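# Unload three sand cores from mould onto plywood

## Task

Lift three sand cores out of the mould and lay them down on the plywood boards next to it, then release them: the long core with the rounded nose, plus both upright bladed cores in the mould half on the robot's right side. The remaining two cores must stay upright in the mould.

## Robot and tools

ROBOT. Two arms, left_arm and right_arm, each with six joints and a two-finger gripper. Joint order for every row and every per-joint list: waist, shoulder, elbow, wrist pitch, wrist yaw, wrist roll. Stated ranges in rad: waist -2.618 to 3.054, shoulder 0.000 to 3.142, elbow 0.000 to 3.142, wrist pitch -1.571 to 1.571, wrist yaw -1.571 to 1.571, wrist roll -2.094 to 2.094. Real ends may differ by up to 0.059 rad either way.

FRAMES. Scene frame: origin at table-top height midway between the nominal bases, +x away from the robot over the table, +y toward left_arm, +z up. Image left/right does not match arm names. Calibrated bases in the scene frame: left_arm at (+0.031, +0.345, 0) m, quat_wxyz (+1.000, 0, 0, +0.008); right_arm at (+0.030, -0.335, 0) m, quat_wxyz (+1.000, 0, 0, -0.014); both have +z up. Each arm reports its gripper pose and its wrist camera pose in its own base frame. Printed hand positions may be a few cm off, more at long reach. The gripper's fingers point along its +z and close along its y; end_effector_position sits between the pads, about 1 cm short of the tips.

ROWS. Every motion command is built from rows of 14 numbers, each within [-1, 1]: left_arm's six joint values then its opening, then right_arm's six then its opening. Joint values are offsets (not poses), scaled so 1.0 equals 1.202 rad for the waist, 1.258 shoulder, 1.3 elbow, 2.073 wrist pitch, 2.022 for wrist yaw and roll. Offsets always count from the Joint targets in force when the action or call begins, not from the previous row, so sending the same offset twice moves twice. Opening is absolute: +1 fully open, -1 closed; mid values send the fingers to where grip_measured would show that number. Send 0 in all joints to keep an arm on its targets, and repeat the present opening to leave a gripper alone (0 is a real half-open command).

execute_actions(actions, cameras): actions is a list of actions; each action is up to 15 rows, one per 1/30 s step, the last row held for the remaining steps of its 15. An empty list just reports state and images. An action is rejected for both arms if it would push a joint more than 0.059 rad beyond its stated end; a malformed action, or a first action failing that test, rejects the whole call. A joint driven into its real end stops there and the result may print "joint sent to its limit".

move(target, speed, blend, opening_speed, blocking, cameras): target is one 14-number row or up to 15 rows; all offsets count from the same Joint targets at the start, not from the preceding row. All joints travel together, so grippers trace curves; nothing avoids obstacles or the other arm. speed: rad/s of the joint with most travel, 0.01 to 2, default 0.5, single value or one per leg. blend: rad of corner rounding per target, default 0 (stop at each). opening_speed: rate of change of the commanded opening per second, at least 0.2; use a low value to close gently. Finger values of the first row go out at the start; those of later rows are applied after all joints settle at that row. blocking=false returns after about 0.5 s while motion continues. The result adds a "move:" line: done, off_target (resting over 0.035 rad from target), moving, held or fault, limits=held when steps were withheld, and each lagging arm's worst joint and error. done does not mean no contact.

wait(seconds, cameras): 0 to 10 s, arms keep last commands; returns early if a running move ends. stop(cameras): brakes a running move; faster motion needs more room. zoom_image(camera, region): camera is cam_left_wrist or cam_right_wrist; region [x0, y0, x1, y1] in pixels of that camera's latest image, at most 504 by 504. finished_scene(scene): ends the current scene given its number; irreversible.

CAMERAS. cam_left_wrist and cam_right_wrist, 896x504 each. cameras argument: omitted, null or ["all"] for both, [] for none; unknown names invalidate the call.

RESULTS. Joint positions and Joint velocities: one block per arm, rad and rad/s, then pad gap in m (0.094 when fully open). Joint targets: the base for your next offsets. Tool commands: current gripper commands. grip_measured: opening on the command scale, up to about 1.6 mm wide when empty and a few mm narrow when squeezing a part. grip_effort_nm: gripper motor effort, negative closing; not a pad force and can look loaded with nothing held. Joint torques include arm weight and friction; joints 1 to 3 wrap at ±28 N m. "joint command not followed" means the clearance check altered targets (it does not separate the grippers). "within noise" velocities mean the arm is still.

LIMITS AND CARE. Each step a joint's target stays within a fixed lead of its measured angle, and targets moving a gripper over 200 mm from its measured spot are scaled back. Small turns may not begin. The robot keeps running while you compose replies. Holding loads, staying stretched out or pressing against something heats motors: MOTOR HOT at 75 °C, a fold-away fault at 90 °C, collapse at 100 °C. To end a press, command targets back past the measured positions. Grippers squeeze hard (about 50 to 64 N per pad), so close slowly on cores. Avoid dropping cores, releasing them while still moving, fast impacts, hard pushes, arm-to-arm contact and anything leaving the table. Occasional external tugs may disturb held or loose parts.

Each tool is called after "Request:" in YAML: its name, and indented under it one key for each argument.

## Session

Request:
execute_actions:
  actions: []

Scene clock: 0.00 s.
left_arm: end_effector_position=(+0.2355, -0.4205, +0.2037) grip_measured=+1.000 grip_effort_nm=n/a end_effector_quat_wxyz=(+0.452, +0.770, +0.291, -0.345) | right_arm: end_effector_position=(+0.3668, -0.1721, +0.3153) grip_measured=+1.000 grip_effort_nm=n/a end_effector_quat_wxyz=(+0.332, +0.146, +0.875, -0.321)
Joint positions: left_arm=[-0.747 1.827 1.342 -0.224 0.995 1.182 0.094] | right_arm=[-0.197 1.481 1.581 -0.857 0.583 -0.123 0.094]
Joint velocities: within noise
Joint torques (N m): no reading
Heat: left arm: 32 °C; right arm: 36 °C.
Joint targets: left_arm=[-0.747 1.818 1.349 -0.231 1.008 1.178] | right_arm=[-0.197 1.472 1.591 -0.854 0.589 -0.120]
Tool commands: left_gripper/opening=+1.0 right_gripper/opening=+1.0

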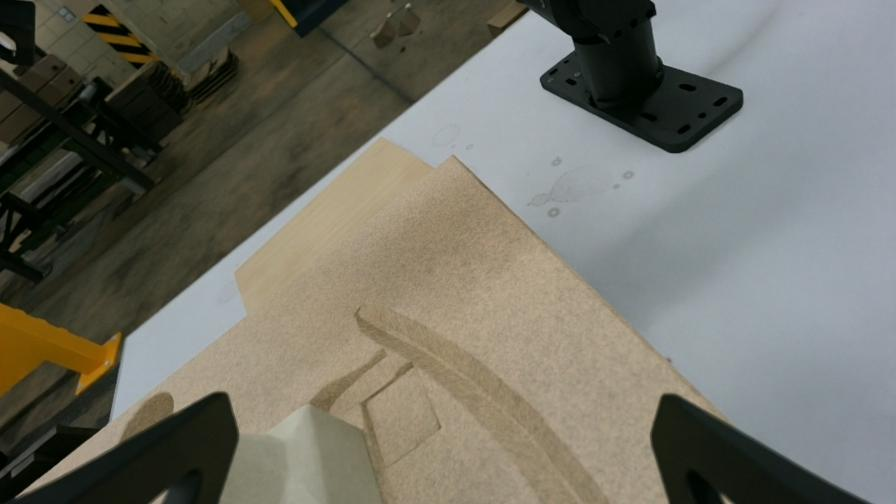

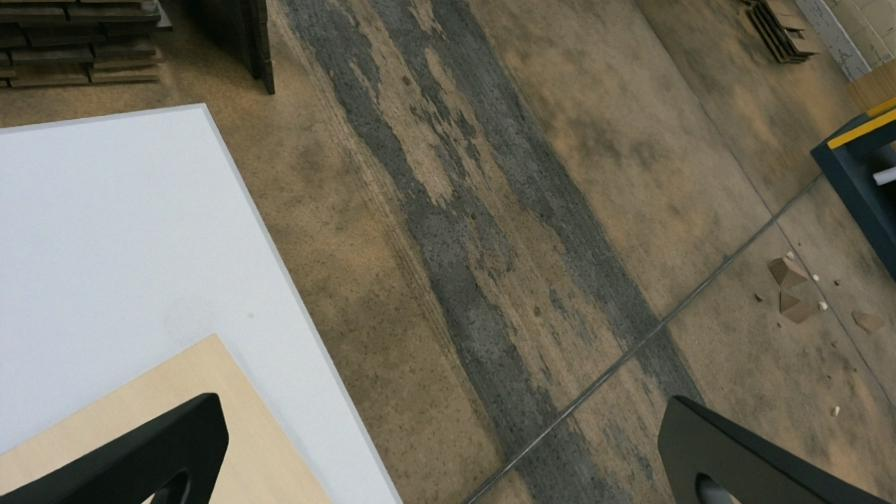

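Request:
move:
  target:
    - [0,-0.491,0.116,0,0,0,1,0.58,-0.216,-0.07,-0.215,-0.291,0.059,1]
    - [0.205,-0.491,0.116,-0.516,-0.4985,-0.5826,1,0.58,-0.216,-0.07,-0.215,-0.291,0.059,1]
  speed: 0.9
  blend: 0.1

Scene clock: 23.77 s.
left_arm: end_effector_position=(+0.2401, -0.1341, +0.2857) grip_measured=+1.000 grip_effort_nm=0.022 end_effector_quat_wxyz=(+0.275, +0.245, +0.927, -0.075) | right_arm: end_effector_position=(+0.2468, +0.1332, +0.2880) grip_measured=+1.000 grip_effort_nm=0.017 end_effector_quat_wxyz=(+0.280, -0.238, +0.928, +0.067)
Joint positions: left_arm=[-0.507 1.194 1.494 -1.292 0.009 0.007 0.094] | right_arm=[0.495 1.212 1.512 -1.287 0.006 -0.008 0.094]
Joint velocities: within noise
Joint torques (N m): left_arm=[0.64 -1.94 5.07 1.44 -0.06 -0.16] | right_arm=[0.53 -3.43 4.31 0.87 -0.05 0.05]
Heat: left arm: 35 °C; right arm: 38 °C.
Joint targets: left_arm=[-0.501 1.200 1.500 -1.300 0.001 0.000] | right_arm=[0.501 1.200 1.500 -1.300 0.000 -0.001]
move: done

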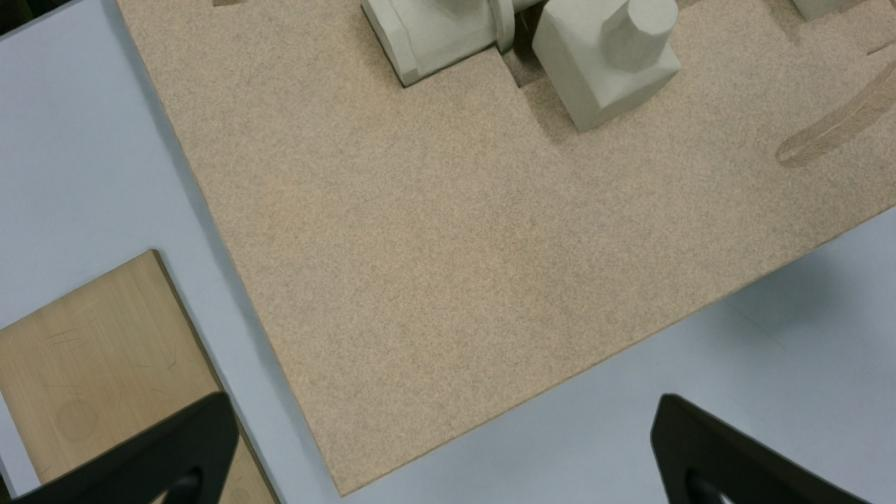

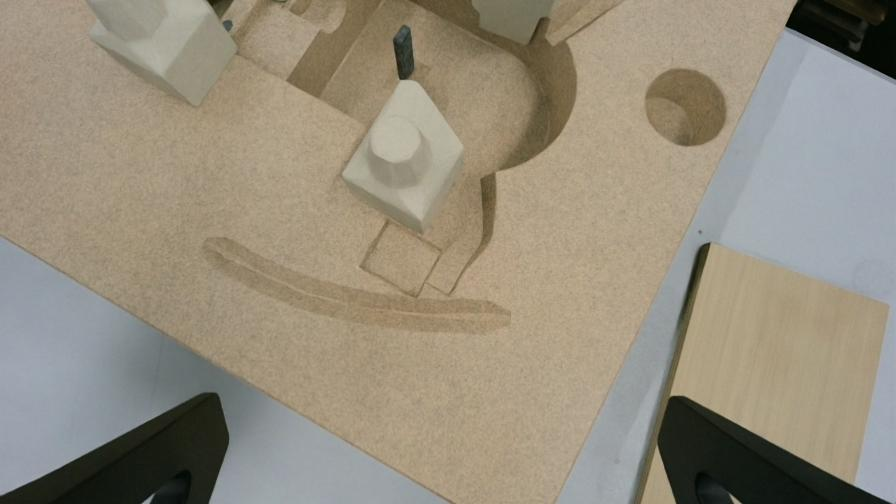

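Request:
move:
  target: [0,0,0,0.31,0,0,1,0,0,0,0.31,0,0,1]
  speed: 0.9

Request:
zoom_image:
  camera: "cam_right_wrist"
  region: [0, 60, 504, 430]

Request:
zoom_image:
  camera: "cam_left_wrist"
  region: [300, 100, 804, 470]

Scene clock: 28.07 s.
left_arm: end_effector_position=(+0.3240, -0.1806, +0.4039) grip_measured=+1.000 grip_effort_nm=0.032 end_effector_quat_wxyz=(+0.547, +0.212, +0.797, -0.143) | right_arm: end_effector_position=(+0.3297, +0.1780, +0.4037) grip_measured=+1.000 grip_effort_nm=0.017 end_effector_quat_wxyz=(+0.546, -0.204, +0.802, +0.133)
Joint positions: left_arm=[-0.507 1.194 1.494 -0.67 0.008 0.007 0.094] | right_arm=[0.495 1.212 1.512 -0.678 0.005 -0.008 0.094]
Joint velocities: within noise
Joint torques (N m): left_arm=[0.58 -2.44 5.68 2.25 -0.07 -0.14] | right_arm=[0.51 -3.9 4.82 1.68 -0.06 0.05]
Heat: left arm: 35 °C; right arm: 38 °C.
Joint targets: left_arm=[-0.501 1.200 1.500 -0.658 0.001 0.000] | right_arm=[0.501 1.200 1.500 -0.657 0.000 -0.001]
move: done

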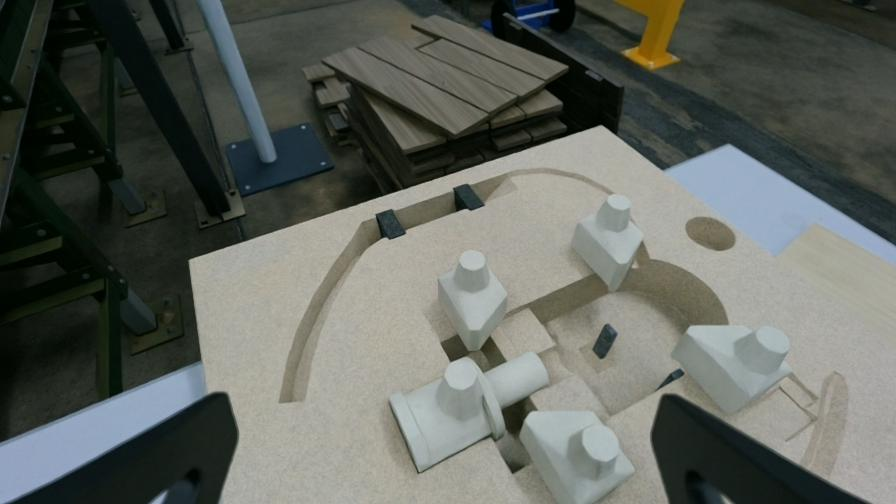

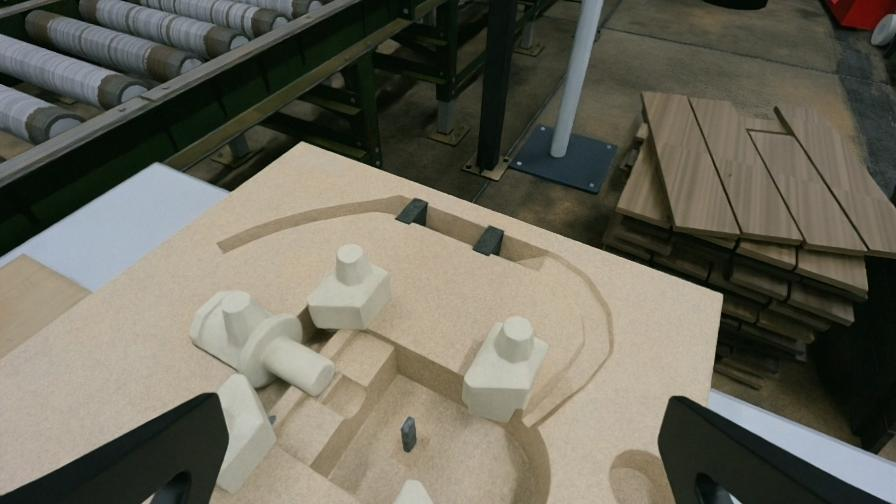

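Scaled by 1.000.

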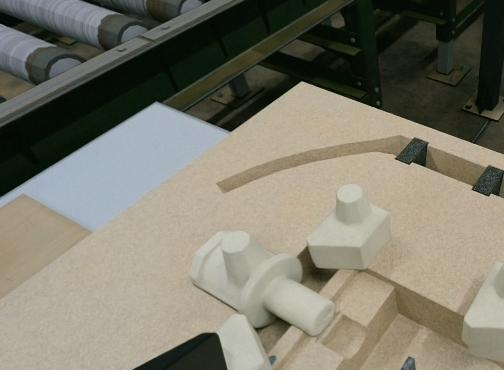

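Scaled by 1.000.

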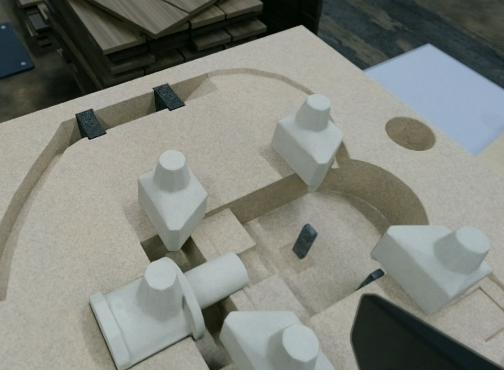

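Request:
move:
  target: [0,0,0,-0.05,0,0,-1,0,0,0,-0.05,0,0,-1]
  opening_speed: 2

Scene clock: 41.70 s.
left_arm: end_effector_position=(+0.3168, -0.1765, +0.3849) grip_measured=-0.986 grip_effort_nm=-0.730 end_effector_quat_wxyz=(+0.513, +0.217, +0.820, -0.135) | right_arm: end_effector_position=(+0.3235, +0.1747, +0.3877) grip_measured=-0.993 grip_effort_nm=-0.354 end_effector_quat_wxyz=(+0.517, -0.209, +0.820, +0.126)
Joint positions: left_arm=[-0.507 1.194 1.494 -0.753 0.008 0.006 0.001] | right_arm=[0.495 1.212 1.512 -0.748 0.005 -0.008 0]
Joint velocities: within noise
Joint torques (N m): left_arm=[0.57 -2.28 5.57 2.04 -0.07 -0.12] | right_arm=[0.51 -3.89 4.79 1.33 -0.06 0.04]
Heat: left arm: 37 °C; right arm: 41 °C.
Joint targets: left_arm=[-0.501 1.200 1.500 -0.761 0.001 0.000] | right_arm=[0.501 1.200 1.500 -0.761 0.000 -0.001]
move: done

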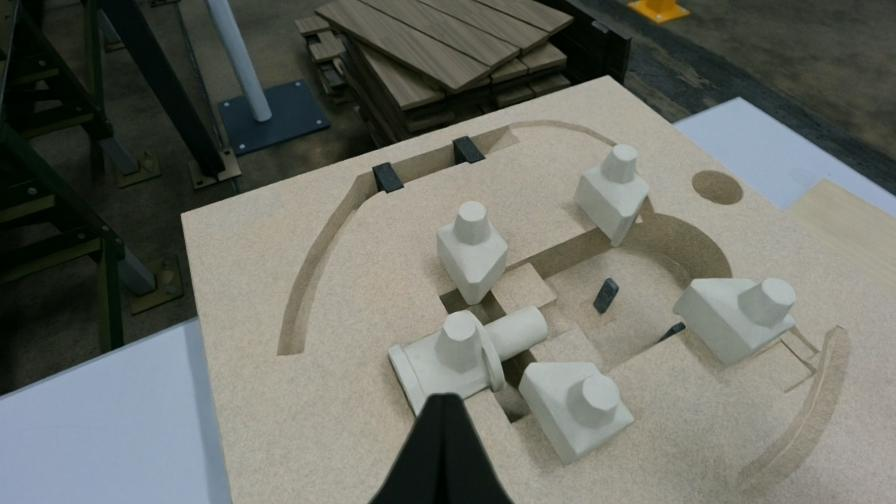

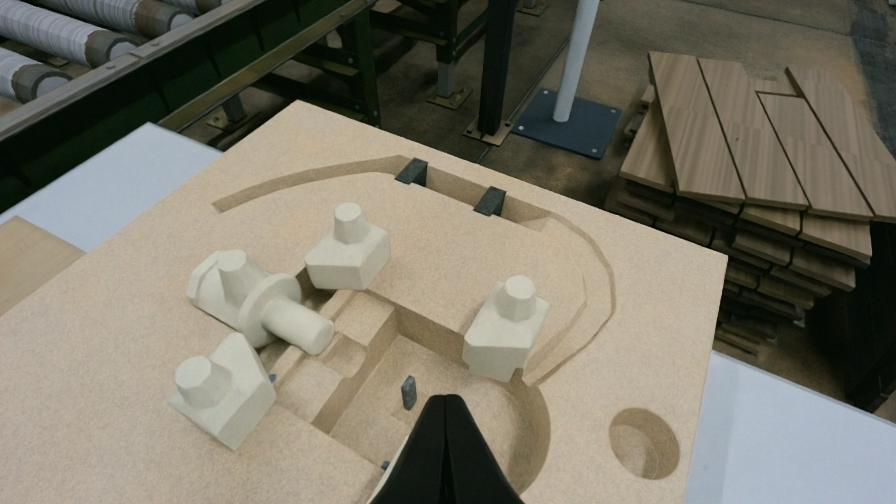

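Request:
move:
  target: [0,0,0,0,0,0,1,0.0374,0.4037,0.2357,-0.2593,0,0,1]
  speed: 0.7
  opening_speed: 2

Scene clock: 112.50 s.
left_arm: end_effector_position=(+0.3167, -0.1765, +0.3847) grip_measured=+0.998 grip_effort_nm=0.144 end_effector_quat_wxyz=(+0.512, +0.217, +0.820, -0.134) | right_arm: end_effector_position=(+0.3284, +0.1968, +0.2246) grip_measured=+0.997 grip_effort_nm=0.173 end_effector_quat_wxyz=(+0.172, -0.266, +0.948, +0.044)
Joint positions: left_arm=[-0.507 1.194 1.494 -0.754 0.007 0.006 0.094] | right_arm=[0.54 1.707 1.778 -1.284 0.005 -0.008 0.094]
Joint velocities: within noise
Joint torques (N m): left_arm=[0.58 -2.41 5.52 2.04 -0.06 -0.13] | right_arm=[0.53 -6.71 7.68 0.55 -0.05 0.04]
Heat: left arm: 39 °C; right arm: 41 °C.
Joint targets: left_arm=[-0.501 1.200 1.500 -0.761 0.001 0.000] | right_arm=[0.545 1.708 1.807 -1.299 0.000 -0.001]
move: done

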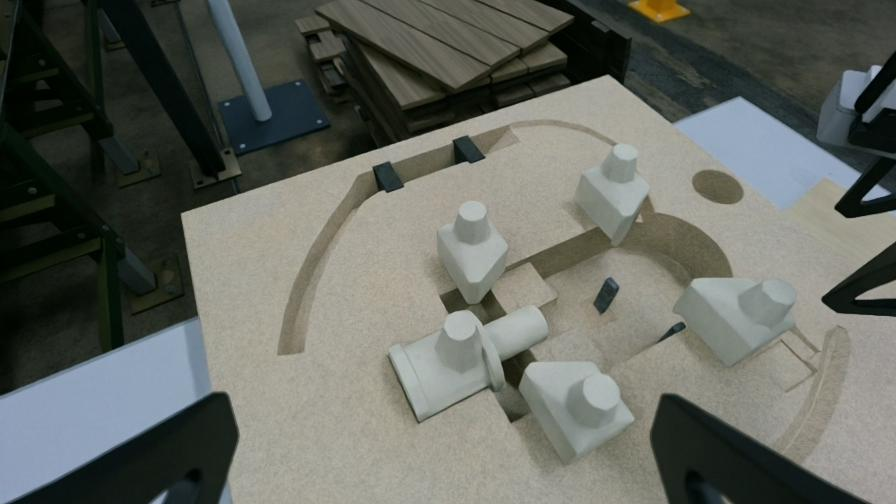

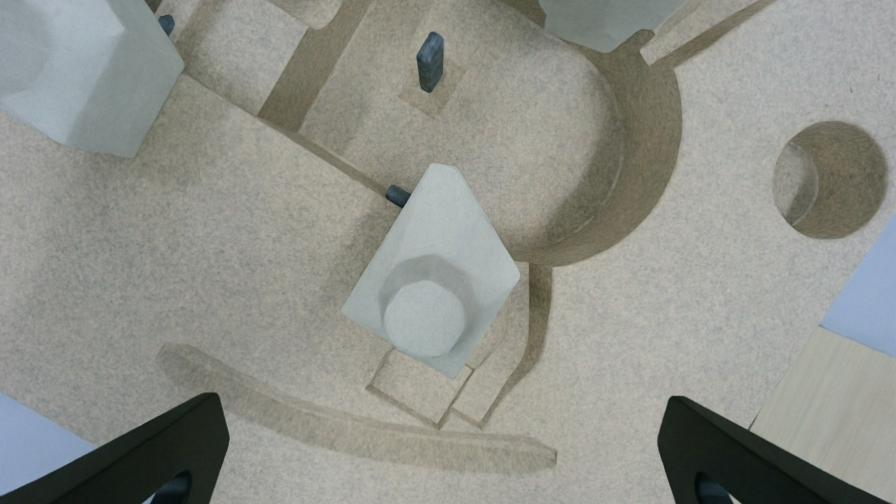

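Request:
move:
  target: [0,0,0,0,0,0,1,0.0108,0.0015,-0.11,0.0747,0,0,1]
  speed: 0.4
  cameras: ["cam_right_wrist"]

Scene clock: 120.73 s.
left_arm: end_effector_position=(+0.3167, -0.1765, +0.3847) grip_measured=+0.998 grip_effort_nm=0.144 end_effector_quat_wxyz=(+0.512, +0.217, +0.820, -0.134) | right_arm: end_effector_position=(+0.3346, +0.2061, +0.1996) grip_measured=+0.997 grip_effort_nm=0.183 end_effector_quat_wxyz=(+0.179, -0.271, +0.945, +0.047)
Joint positions: left_arm=[-0.507 1.194 1.494 -0.754 0.007 0.006 0.094] | right_arm=[0.552 1.707 1.671 -1.163 0.005 -0.008 0.094]
Joint velocities: within noise
Joint torques (N m): left_arm=[0.53 -2.39 5.49 2.03 -0.04 -0.12] | right_arm=[0.59 -6.72 5.08 0.86 -0.05 0.05]
Heat: left arm: 39 °C; right arm: 39 °C.
Joint targets: left_arm=[-0.501 1.200 1.500 -0.761 0.001 0.000] | right_arm=[0.559 1.710 1.664 -1.144 0.000 -0.001]
move: done
Images, in order (width x height): cam_right_wrist 896x504.

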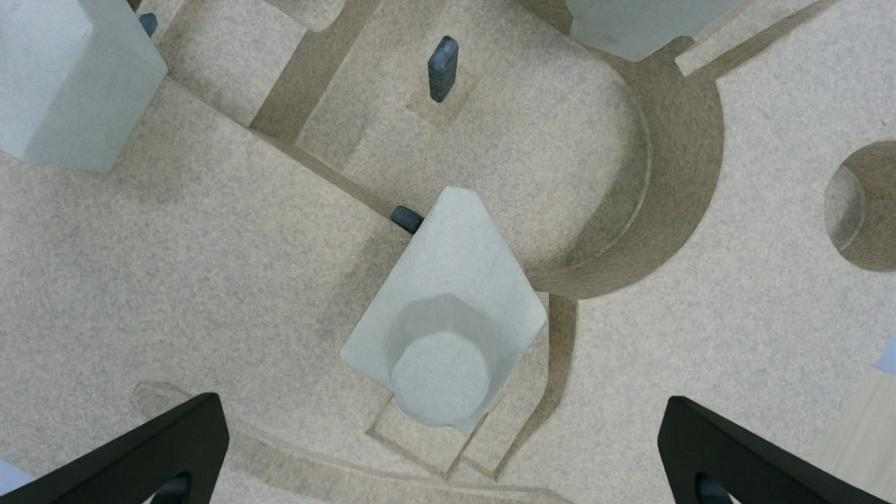

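Request:
move:
  target: [0,0,0,0,0,0,1,0,-0.0095,-0.0992,0.055,0,0,1]
  speed: 0.3
  cameras: ["cam_right_wrist"]

Scene clock: 126.53 s.
left_arm: end_effector_position=(+0.3167, -0.1765, +0.3847) grip_measured=+0.998 grip_effort_nm=0.144 end_effector_quat_wxyz=(+0.512, +0.217, +0.820, -0.134) | right_arm: end_effector_position=(+0.3355, +0.2067, +0.1662) grip_measured=+0.997 grip_effort_nm=0.173 end_effector_quat_wxyz=(+0.172, -0.271, +0.946, +0.045)
Joint positions: left_arm=[-0.507 1.194 1.494 -0.754 0.007 0.006 0.094] | right_arm=[0.552 1.707 1.542 -1.049 0.005 -0.008 0.094]
Joint velocities: within noise
Joint torques (N m): left_arm=[0.59 -2.33 5.56 2.04 -0.08 -0.12] | right_arm=[0.61 -7.73 5.15 0.86 -0.05 0.04]
Heat: left arm: 39 °C; right arm: 39 °C.
Joint targets: left_arm=[-0.501 1.200 1.500 -0.761 0.001 0.000] | right_arm=[0.559 1.698 1.535 -1.030 0.000 -0.001]
move: done
Images, in order (width x height): cam_right_wrist 896x504.

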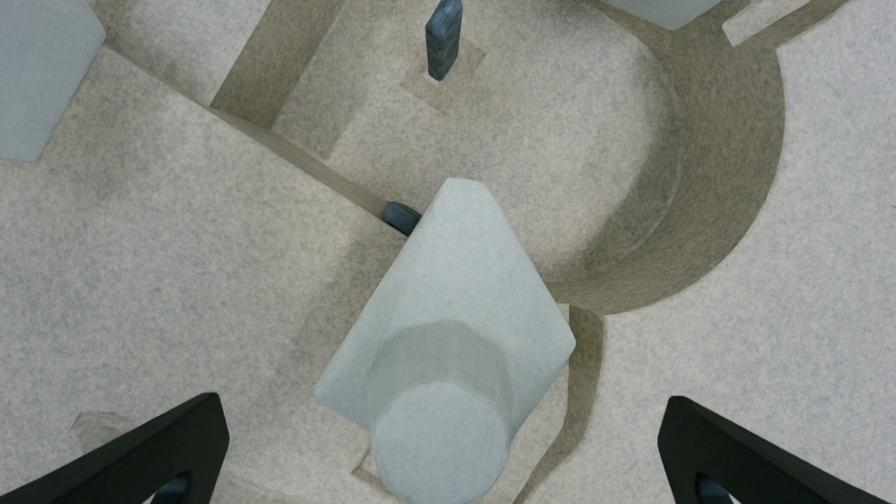

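Request:
move:
  target: [0,0,0,0,0,0,1,0,0,0,0,0,0,-1]
  opening_speed: 0.6
  cameras: ["cam_right_wrist"]

Scene clock: 134.67 s.
left_arm: end_effector_position=(+0.3167, -0.1764, +0.3846) grip_measured=+0.998 grip_effort_nm=0.139 end_effector_quat_wxyz=(+0.512, +0.217, +0.820, -0.134) | right_arm: end_effector_position=(+0.3355, +0.2076, +0.1664) grip_measured=-0.411 grip_effort_nm=-1.004 end_effector_quat_wxyz=(+0.172, -0.272, +0.946, +0.047)
Joint positions: left_arm=[-0.507 1.194 1.494 -0.754 0.007 0.006 0.094] | right_arm=[0.553 1.707 1.542 -1.047 0.002 -0.008 0.028]
Joint velocities: within noise
Joint torques (N m): left_arm=[0.59 -2.4 5.53 2.06 -0.06 -0.13] | right_arm=[0.53 -7.75 5.15 0.84 -0.03 0.04]
Heat: left arm: 39 °C; right arm: 38 °C.
Joint targets: left_arm=[-0.501 1.200 1.500 -0.762 0.001 0.000] | right_arm=[0.558 1.698 1.535 -1.030 0.001 -0.001]
move: done
Images, in order (width x height): cam_right_wrist 896x504.

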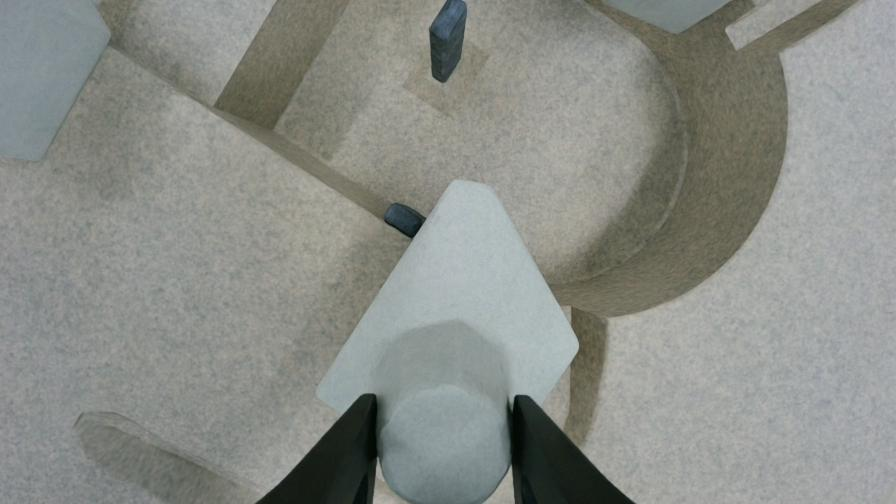

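Request:
move:
  target:
    - [0,0,0,0,0,0,1,0,0.0218,0.1252,-0.0745,0,0,-1]
    - [0,0,0,0,0,0,1,0,0.0617,0.2994,-0.1595,0,0,-1]
    - [0,0,0,0,0,0,1,0,0.1396,0.5361,-0.2606,0,0,-1]
  blend: 0.05
  speed: 0.3

Scene clock: 152.83 s.
left_arm: end_effector_position=(+0.3167, -0.1764, +0.3846) grip_measured=+0.998 grip_effort_nm=0.144 end_effector_quat_wxyz=(+0.512, +0.217, +0.820, -0.134) | right_arm: end_effector_position=(+0.3290, +0.2035, +0.2682) grip_measured=-0.411 grip_effort_nm=-1.004 end_effector_quat_wxyz=(+0.148, -0.273, +0.950, +0.040)
Joint positions: left_arm=[-0.507 1.194 1.494 -0.754 0.007 0.006 0.094] | right_arm=[0.553 1.87 2.191 -1.583 0.002 -0.008 0.028]
Joint velocities: within noise
Joint torques (N m): left_arm=[0.5 -2.36 5.55 2.05 -0.05 -0.13] | right_arm=[0.53 -7.21 8.03 0.74 -0.03 0.04]
Heat: left arm: 40 °C; right arm: 39 °C.
Joint targets: left_arm=[-0.501 1.200 1.500 -0.762 0.001 0.000] | right_arm=[0.558 1.873 2.232 -1.570 0.001 -0.001]
move: off_target (right_arm); right_arm: the elbow is farthest, 0.041 rad from its target

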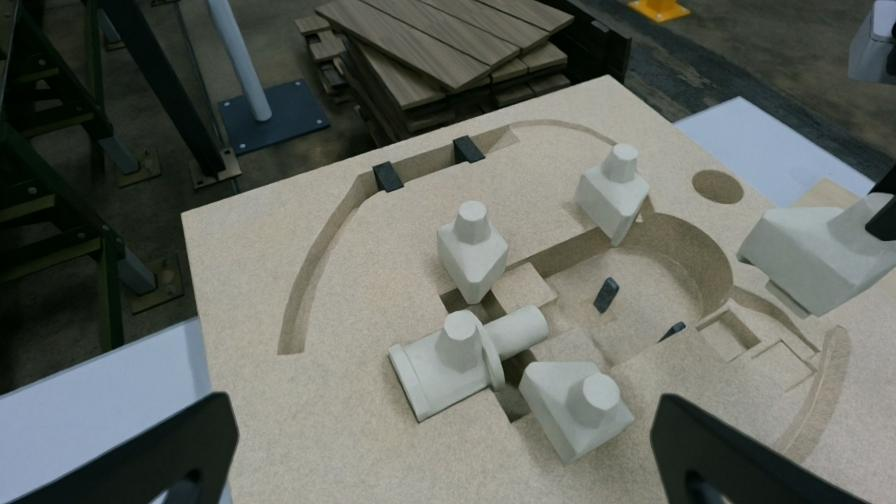

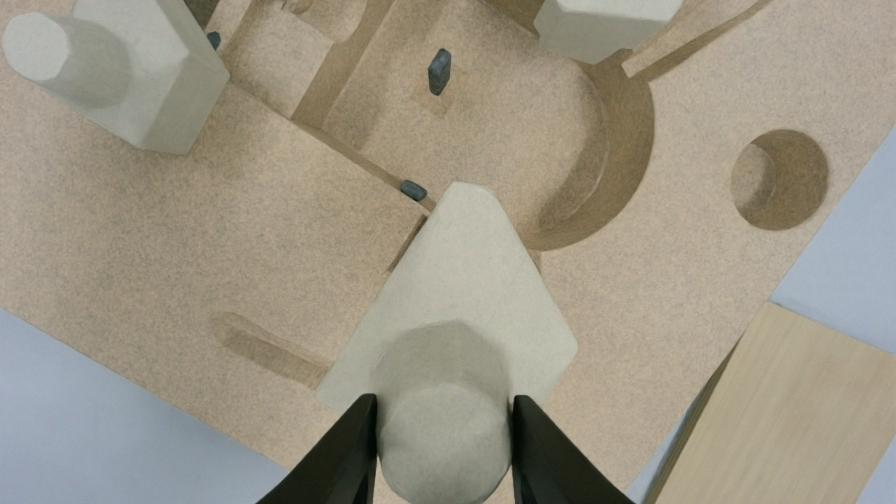

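Request:
zoom_image:
  camera: "cam_left_wrist"
  region: [644, 150, 896, 350]

Scaled by 2.000.

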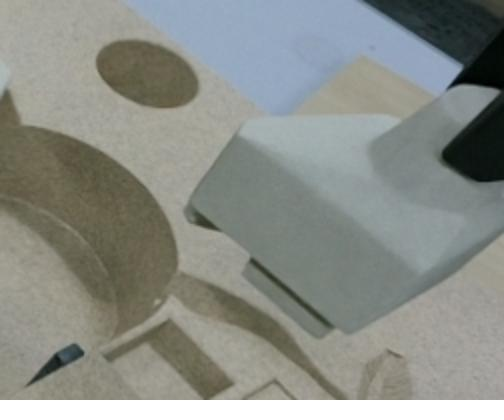

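Request:
move:
  target:
    - [0,0,0,0,0,0,1,-0.6629,0,0,0,0,0,-1]
    - [0,0,0,0,0,0,1,-0.6629,-0.2154,-0.6685,0.288,0,0,-1]
    - [0,0,0,0,0,0,1,-0.6629,-0.1933,-0.8308,0.4033,0,0,-1]
  blend: [0.15,0.05,0]
  speed: [0.7,0.7,0.3]

Scene clock: 177.20 s.
left_arm: end_effector_position=(+0.3167, -0.1764, +0.3846) grip_measured=+0.998 grip_effort_nm=0.134 end_effector_quat_wxyz=(+0.512, +0.217, +0.820, -0.134) | right_arm: end_effector_position=(+0.3804, -0.0912, +0.1203) grip_measured=-0.412 grip_effort_nm=-1.004 end_effector_quat_wxyz=(+0.233, +0.111, +0.966, -0.031)
Joint positions: left_arm=[-0.507 1.194 1.494 -0.754 0.007 0.006 0.094] | right_arm=[-0.235 1.604 1.2 -0.691 0.006 -0.008 0.028]
Joint velocities: within noise
Joint torques (N m): left_arm=[0.51 -2.3 5.52 2.06 -0.06 -0.1] | right_arm=[-0.24 -4.22 2.19 0.51 -0.07 0.03]
Heat: left arm: 40 °C; right arm: 40 °C.
Joint targets: left_arm=[-0.501 1.200 1.500 -0.762 0.001 0.000] | right_arm=[-0.238 1.630 1.152 -0.734 0.000 -0.001]
move: off_target (right_arm); right_arm: the elbow is farthest, 0.048 rad from its target

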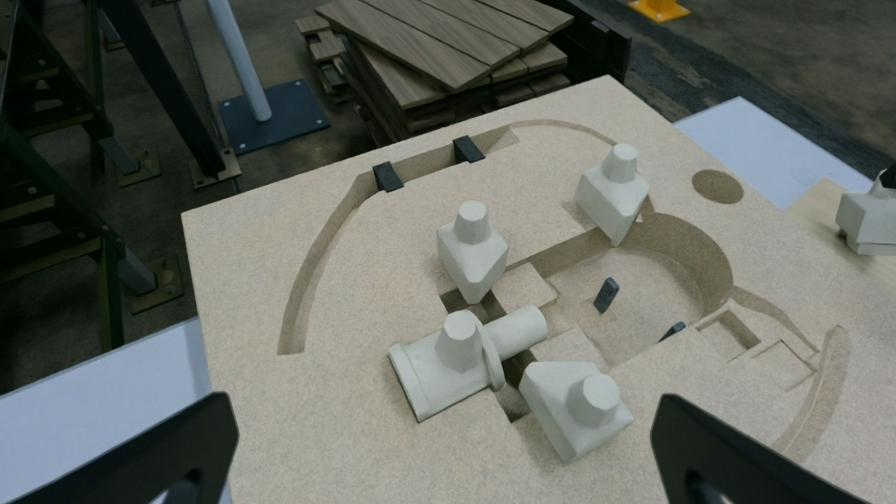

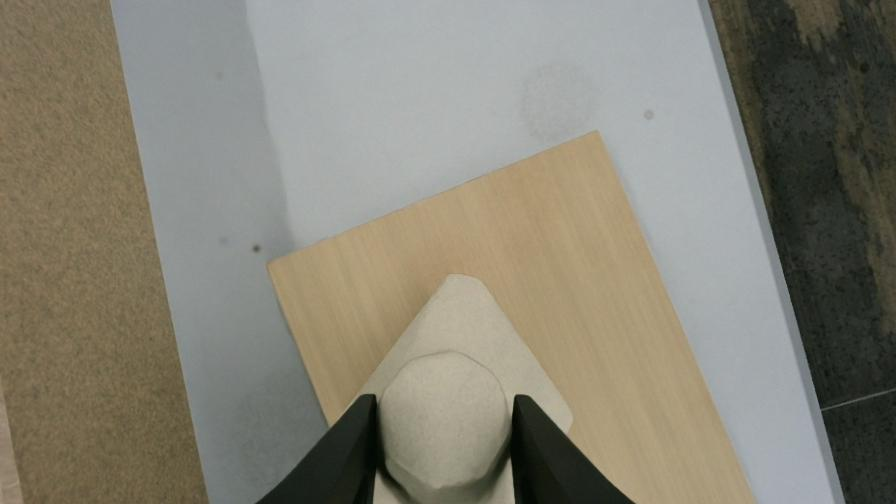

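Request:
zoom_image:
  camera: "cam_left_wrist"
  region: [746, 120, 896, 320]

Request:
zoom_image:
  camera: "cam_right_wrist"
  region: [260, 200, 764, 504]

Scaled by 2.520.

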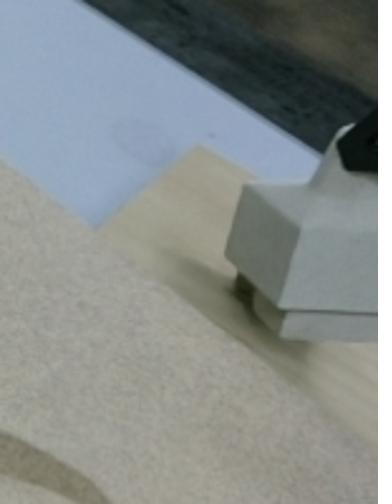

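Scaled by 1.000.

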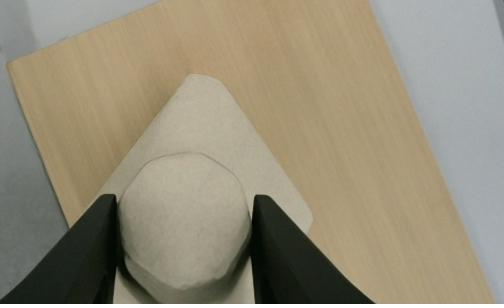

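Request:
move:
  target: [0,0,0,0,0,0,1,0,0.0215,-0.0569,0.03,0,0,-1]
  speed: 0.2

Request:
zoom_image:
  camera: "cam_left_wrist"
  region: [746, 120, 896, 320]

Scene clock: 189.50 s.
left_arm: end_effector_position=(+0.3167, -0.1764, +0.3846) grip_measured=+0.998 grip_effort_nm=0.144 end_effector_quat_wxyz=(+0.512, +0.217, +0.820, -0.134) | right_arm: end_effector_position=(+0.3947, -0.0946, +0.1179) grip_measured=-0.412 grip_effort_nm=-1.009 end_effector_quat_wxyz=(+0.276, +0.110, +0.954, -0.036)
Joint positions: left_arm=[-0.507 1.194 1.494 -0.754 0.007 0.006 0.094] | right_arm=[-0.235 1.597 1.138 -0.548 0.006 -0.008 0.028]
Joint velocities: within noise
Joint torques (N m): left_arm=[0.55 -2.36 5.49 2.07 -0.07 -0.14] | right_arm=[-0.27 -1.68 1.43 -0.12 -0.06 0.03]
Heat: left arm: 41 °C; right arm: 36 °C.
Joint targets: left_arm=[-0.501 1.200 1.500 -0.762 0.001 0.000] | right_arm=[-0.238 1.657 1.078 -0.672 0.000 -0.001]
move: off_target (right_arm); right_arm: the wrist pitch is farthest, 0.124 rad from its target

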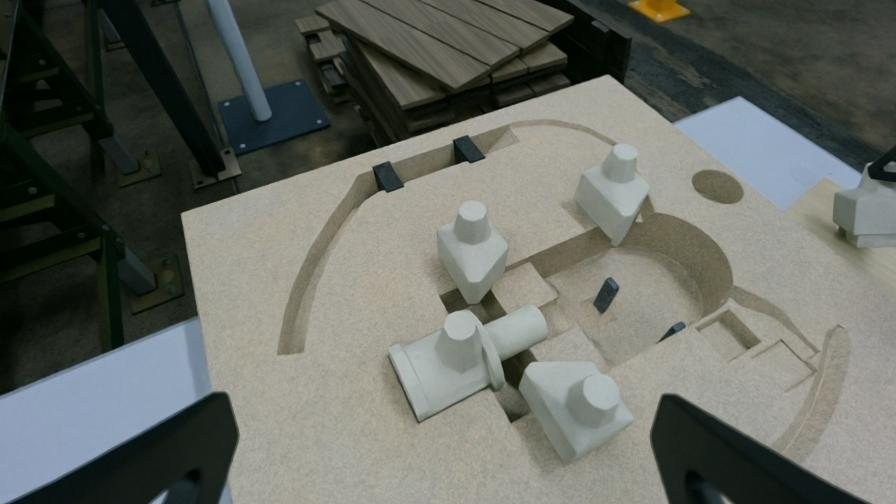

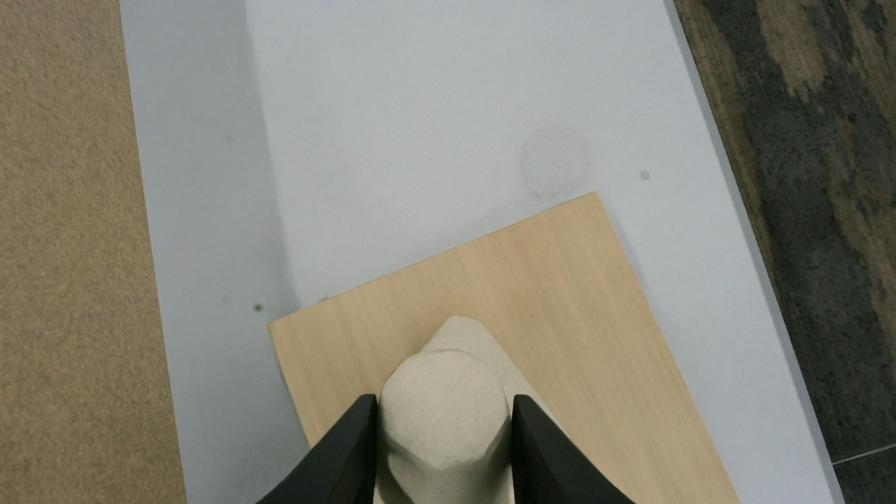

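Scaled by 2.520.

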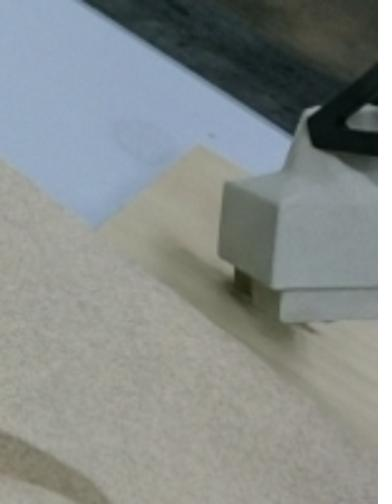

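Request:
move:
  target: [0,0,0,0,0,0,1,0,-0.0453,0.0515,0.054,0,0,-1]
  speed: 0.2
  cameras: ["cam_right_wrist"]

Request:
move:
  target: [0,0,0,0,0,0,1,0,0,0,0,0,0,0.6]
  opening_speed: 0.4

Request:
zoom_image:
  camera: "cam_left_wrist"
  region: [746, 120, 896, 320]

Scene clock: 193.77 s.
left_arm: end_effector_position=(+0.3167, -0.1764, +0.3846) grip_measured=+0.998 grip_effort_nm=0.139 end_effector_quat_wxyz=(+0.512, +0.217, +0.820, -0.134) | right_arm: end_effector_position=(+0.3984, -0.0955, +0.1207) grip_measured=-0.413 grip_effort_nm=-1.004 end_effector_quat_wxyz=(+0.284, +0.110, +0.952, -0.037)
Joint positions: left_arm=[-0.507 1.194 1.494 -0.754 0.007 0.006 0.094] | right_arm=[-0.235 1.597 1.14 -0.533 0.006 -0.008 0.028]
Joint velocities: within noise
Joint torques (N m): left_arm=[0.51 -2.36 5.55 2.03 -0.06 -0.14] | right_arm=[-0.25 -6.06 6.23 0.74 -0.06 0.04]
Heat: left arm: 41 °C; right arm: 36 °C.
Joint targets: left_arm=[-0.501 1.200 1.500 -0.762 0.001 0.000] | right_arm=[-0.238 1.600 1.145 -0.560 0.000 -0.001]
move: done
Images, in order (width x height): cam_right_wrist 896x504.

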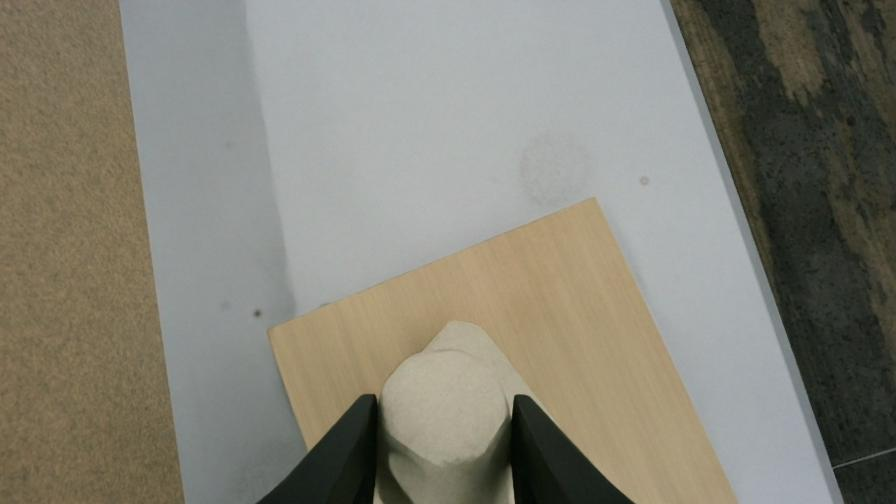

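Scene clock: 197.97 s.
left_arm: end_effector_position=(+0.3167, -0.1764, +0.3846) grip_measured=+0.998 grip_effort_nm=0.154 end_effector_quat_wxyz=(+0.512, +0.217, +0.820, -0.134) | right_arm: end_effector_position=(+0.3960, -0.0930, +0.1189) grip_measured=+0.597 grip_effort_nm=0.178 end_effector_quat_wxyz=(+0.278, +0.109, +0.954, -0.032)
Joint positions: left_arm=[-0.507 1.194 1.494 -0.754 0.007 0.006 0.094] | right_arm=[-0.235 1.597 1.14 -0.546 -0.005 -0.007 0.075]
Joint velocities: within noise
Joint torques (N m): left_arm=[0.55 -2.35 5.53 2.04 -0.05 -0.12] | right_arm=[-0.27 -6.04 6.2 0.84 0.03 0.04]
Heat: left arm: 41 °C; right arm: 36 °C.
Joint targets: left_arm=[-0.501 1.200 1.500 -0.762 0.001 0.000] | right_arm=[-0.238 1.600 1.145 -0.560 0.001 -0.001]
move: done

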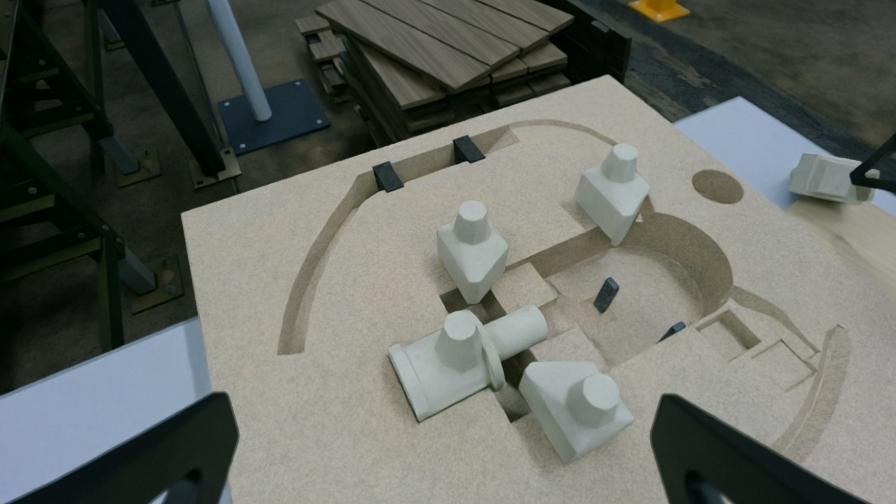

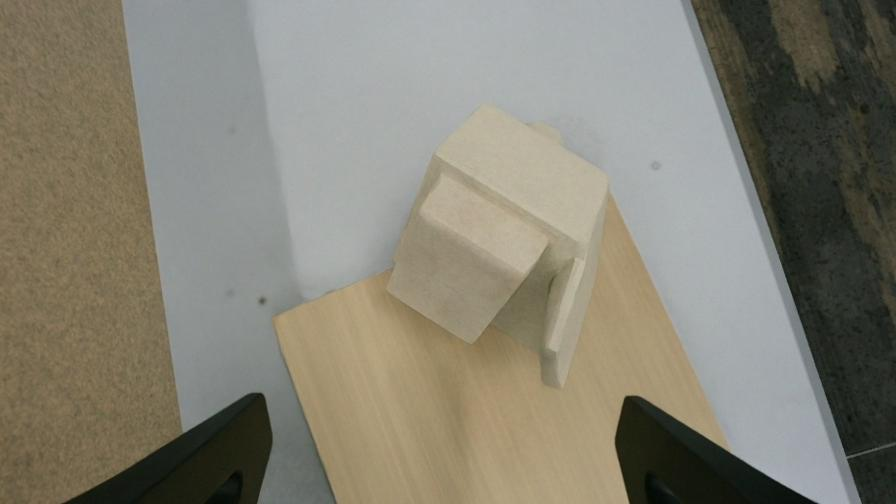

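Scaled by 2.520.

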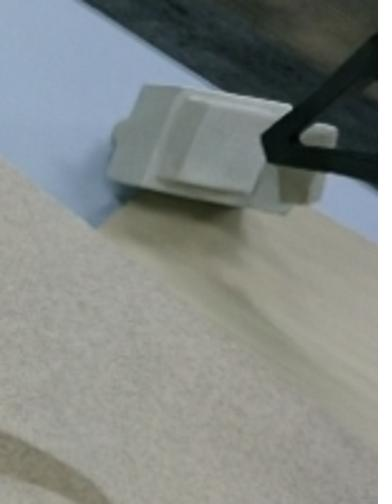

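Request:
move:
  target: [0,0,0,0,0,0,1,0,-0.15,0.1,-0.15,0,0,1]
  speed: 0.5
  cameras: ["cam_right_wrist"]

Scene clock: 218.83 s.
left_arm: end_effector_position=(+0.3167, -0.1764, +0.3846) grip_measured=+0.998 grip_effort_nm=0.129 end_effector_quat_wxyz=(+0.512, +0.217, +0.820, -0.134) | right_arm: end_effector_position=(+0.3516, -0.0824, +0.1820) grip_measured=+0.997 grip_effort_nm=0.183 end_effector_quat_wxyz=(+0.263, +0.109, +0.958, -0.030)
Joint positions: left_arm=[-0.507 1.194 1.494 -0.754 0.007 0.006 0.094] | right_arm=[-0.235 1.428 1.25 -0.857 -0.005 -0.007 0.094]
Joint velocities: within noise
Joint torques (N m): left_arm=[0.53 -2.28 5.56 2.02 -0.06 -0.12] | right_arm=[-0.24 -6.3 7.84 0.78 0.03 0.02]
Heat: left arm: 41 °C; right arm: 36 °C.
Joint targets: left_arm=[-0.501 1.200 1.500 -0.761 0.001 0.000] | right_arm=[-0.238 1.412 1.275 -0.871 0.001 -0.001]
move: done
Images, in order (width x height): cam_right_wrist 896x504.

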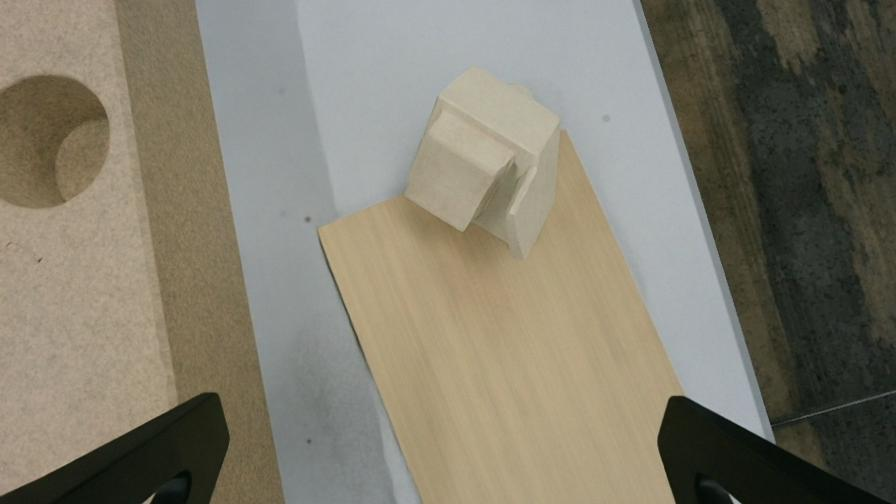

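Request:
move:
  target: [0,0,0,0,0,0,1,-0.0266,0.5405,0.48,-0.1138,0,0.248,1]
  speed: 0.6
  cameras: ["cam_right_wrist"]

Scene clock: 232.10 s.
left_arm: end_effector_position=(+0.3167, -0.1764, +0.3846) grip_measured=+0.998 grip_effort_nm=0.139 end_effector_quat_wxyz=(+0.512, +0.217, +0.820, -0.134) | right_arm: end_effector_position=(+0.4511, -0.1200, +0.1160) grip_measured=+0.997 grip_effort_nm=0.173 end_effector_quat_wxyz=(+0.132, +0.366, +0.921, +0.017)
Joint positions: left_arm=[-0.507 1.194 1.494 -0.754 0.007 0.006 0.094] | right_arm=[-0.264 2.083 1.87 -1.091 -0.005 0.493 0.094]
Joint velocities: within noise
Joint torques (N m): left_arm=[0.54 -2.3 5.57 2.05 -0.05 -0.14] | right_arm=[-0.58 -9.11 7.87 0.4 0.04 0.01]
Heat: left arm: 41 °C; right arm: 36 °C.
Joint targets: left_arm=[-0.501 1.200 1.500 -0.761 0.001 0.000] | right_arm=[-0.270 2.092 1.899 -1.107 0.001 0.500]
move: done
Images, in order (width x height): cam_right_wrist 896x504.

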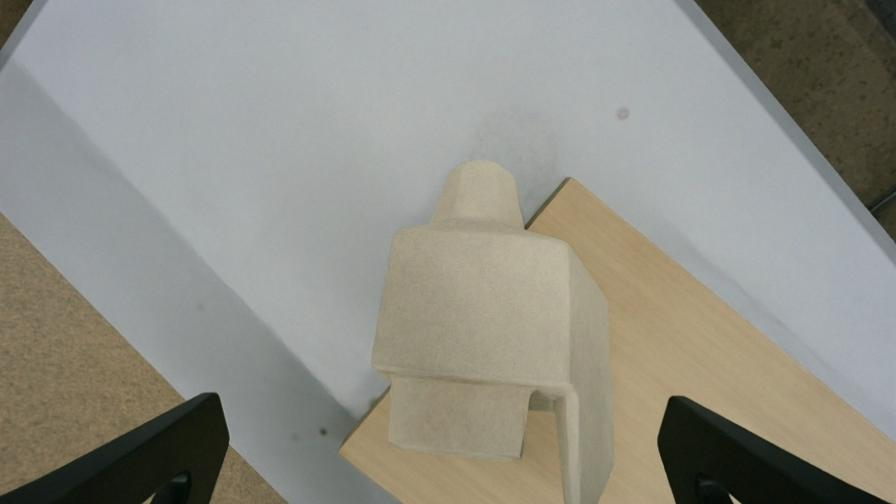

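Request:
move:
  target: [0,0,0,0,0,0,1,-0.0358,0.0452,-0.1469,0.1196,0,0,1]
  speed: 0.3
  cameras: ["cam_right_wrist"]

Scene clock: 242.43 s.
left_arm: end_effector_position=(+0.3167, -0.1764, +0.3846) grip_measured=+0.998 grip_effort_nm=0.144 end_effector_quat_wxyz=(+0.512, +0.217, +0.820, -0.134) | right_arm: end_effector_position=(+0.4544, -0.1429, +0.0573) grip_measured=+0.997 grip_effort_nm=0.178 end_effector_quat_wxyz=(+0.136, +0.386, +0.912, +0.015)
Joint positions: left_arm=[-0.507 1.194 1.494 -0.754 0.007 0.006 0.094] | right_arm=[-0.308 2.135 1.715 -0.877 -0.005 0.494 0.094]
Joint velocities: within noise
Joint torques (N m): left_arm=[0.57 -2.26 5.52 2.04 -0.06 -0.13] | right_arm=[-0.4 -9.09 4.98 0.76 0.03 0.03]
Heat: left arm: 42 °C; right arm: 39 °C.
Joint targets: left_arm=[-0.501 1.200 1.500 -0.761 0.001 0.000] | right_arm=[-0.313 2.148 1.708 -0.859 0.001 0.500]
move: done
Images, in order (width x height): cam_right_wrist 896x504.

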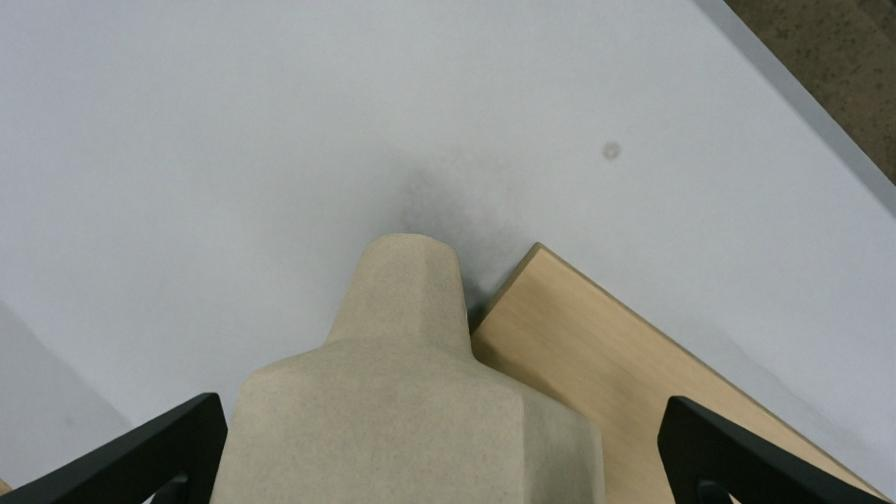

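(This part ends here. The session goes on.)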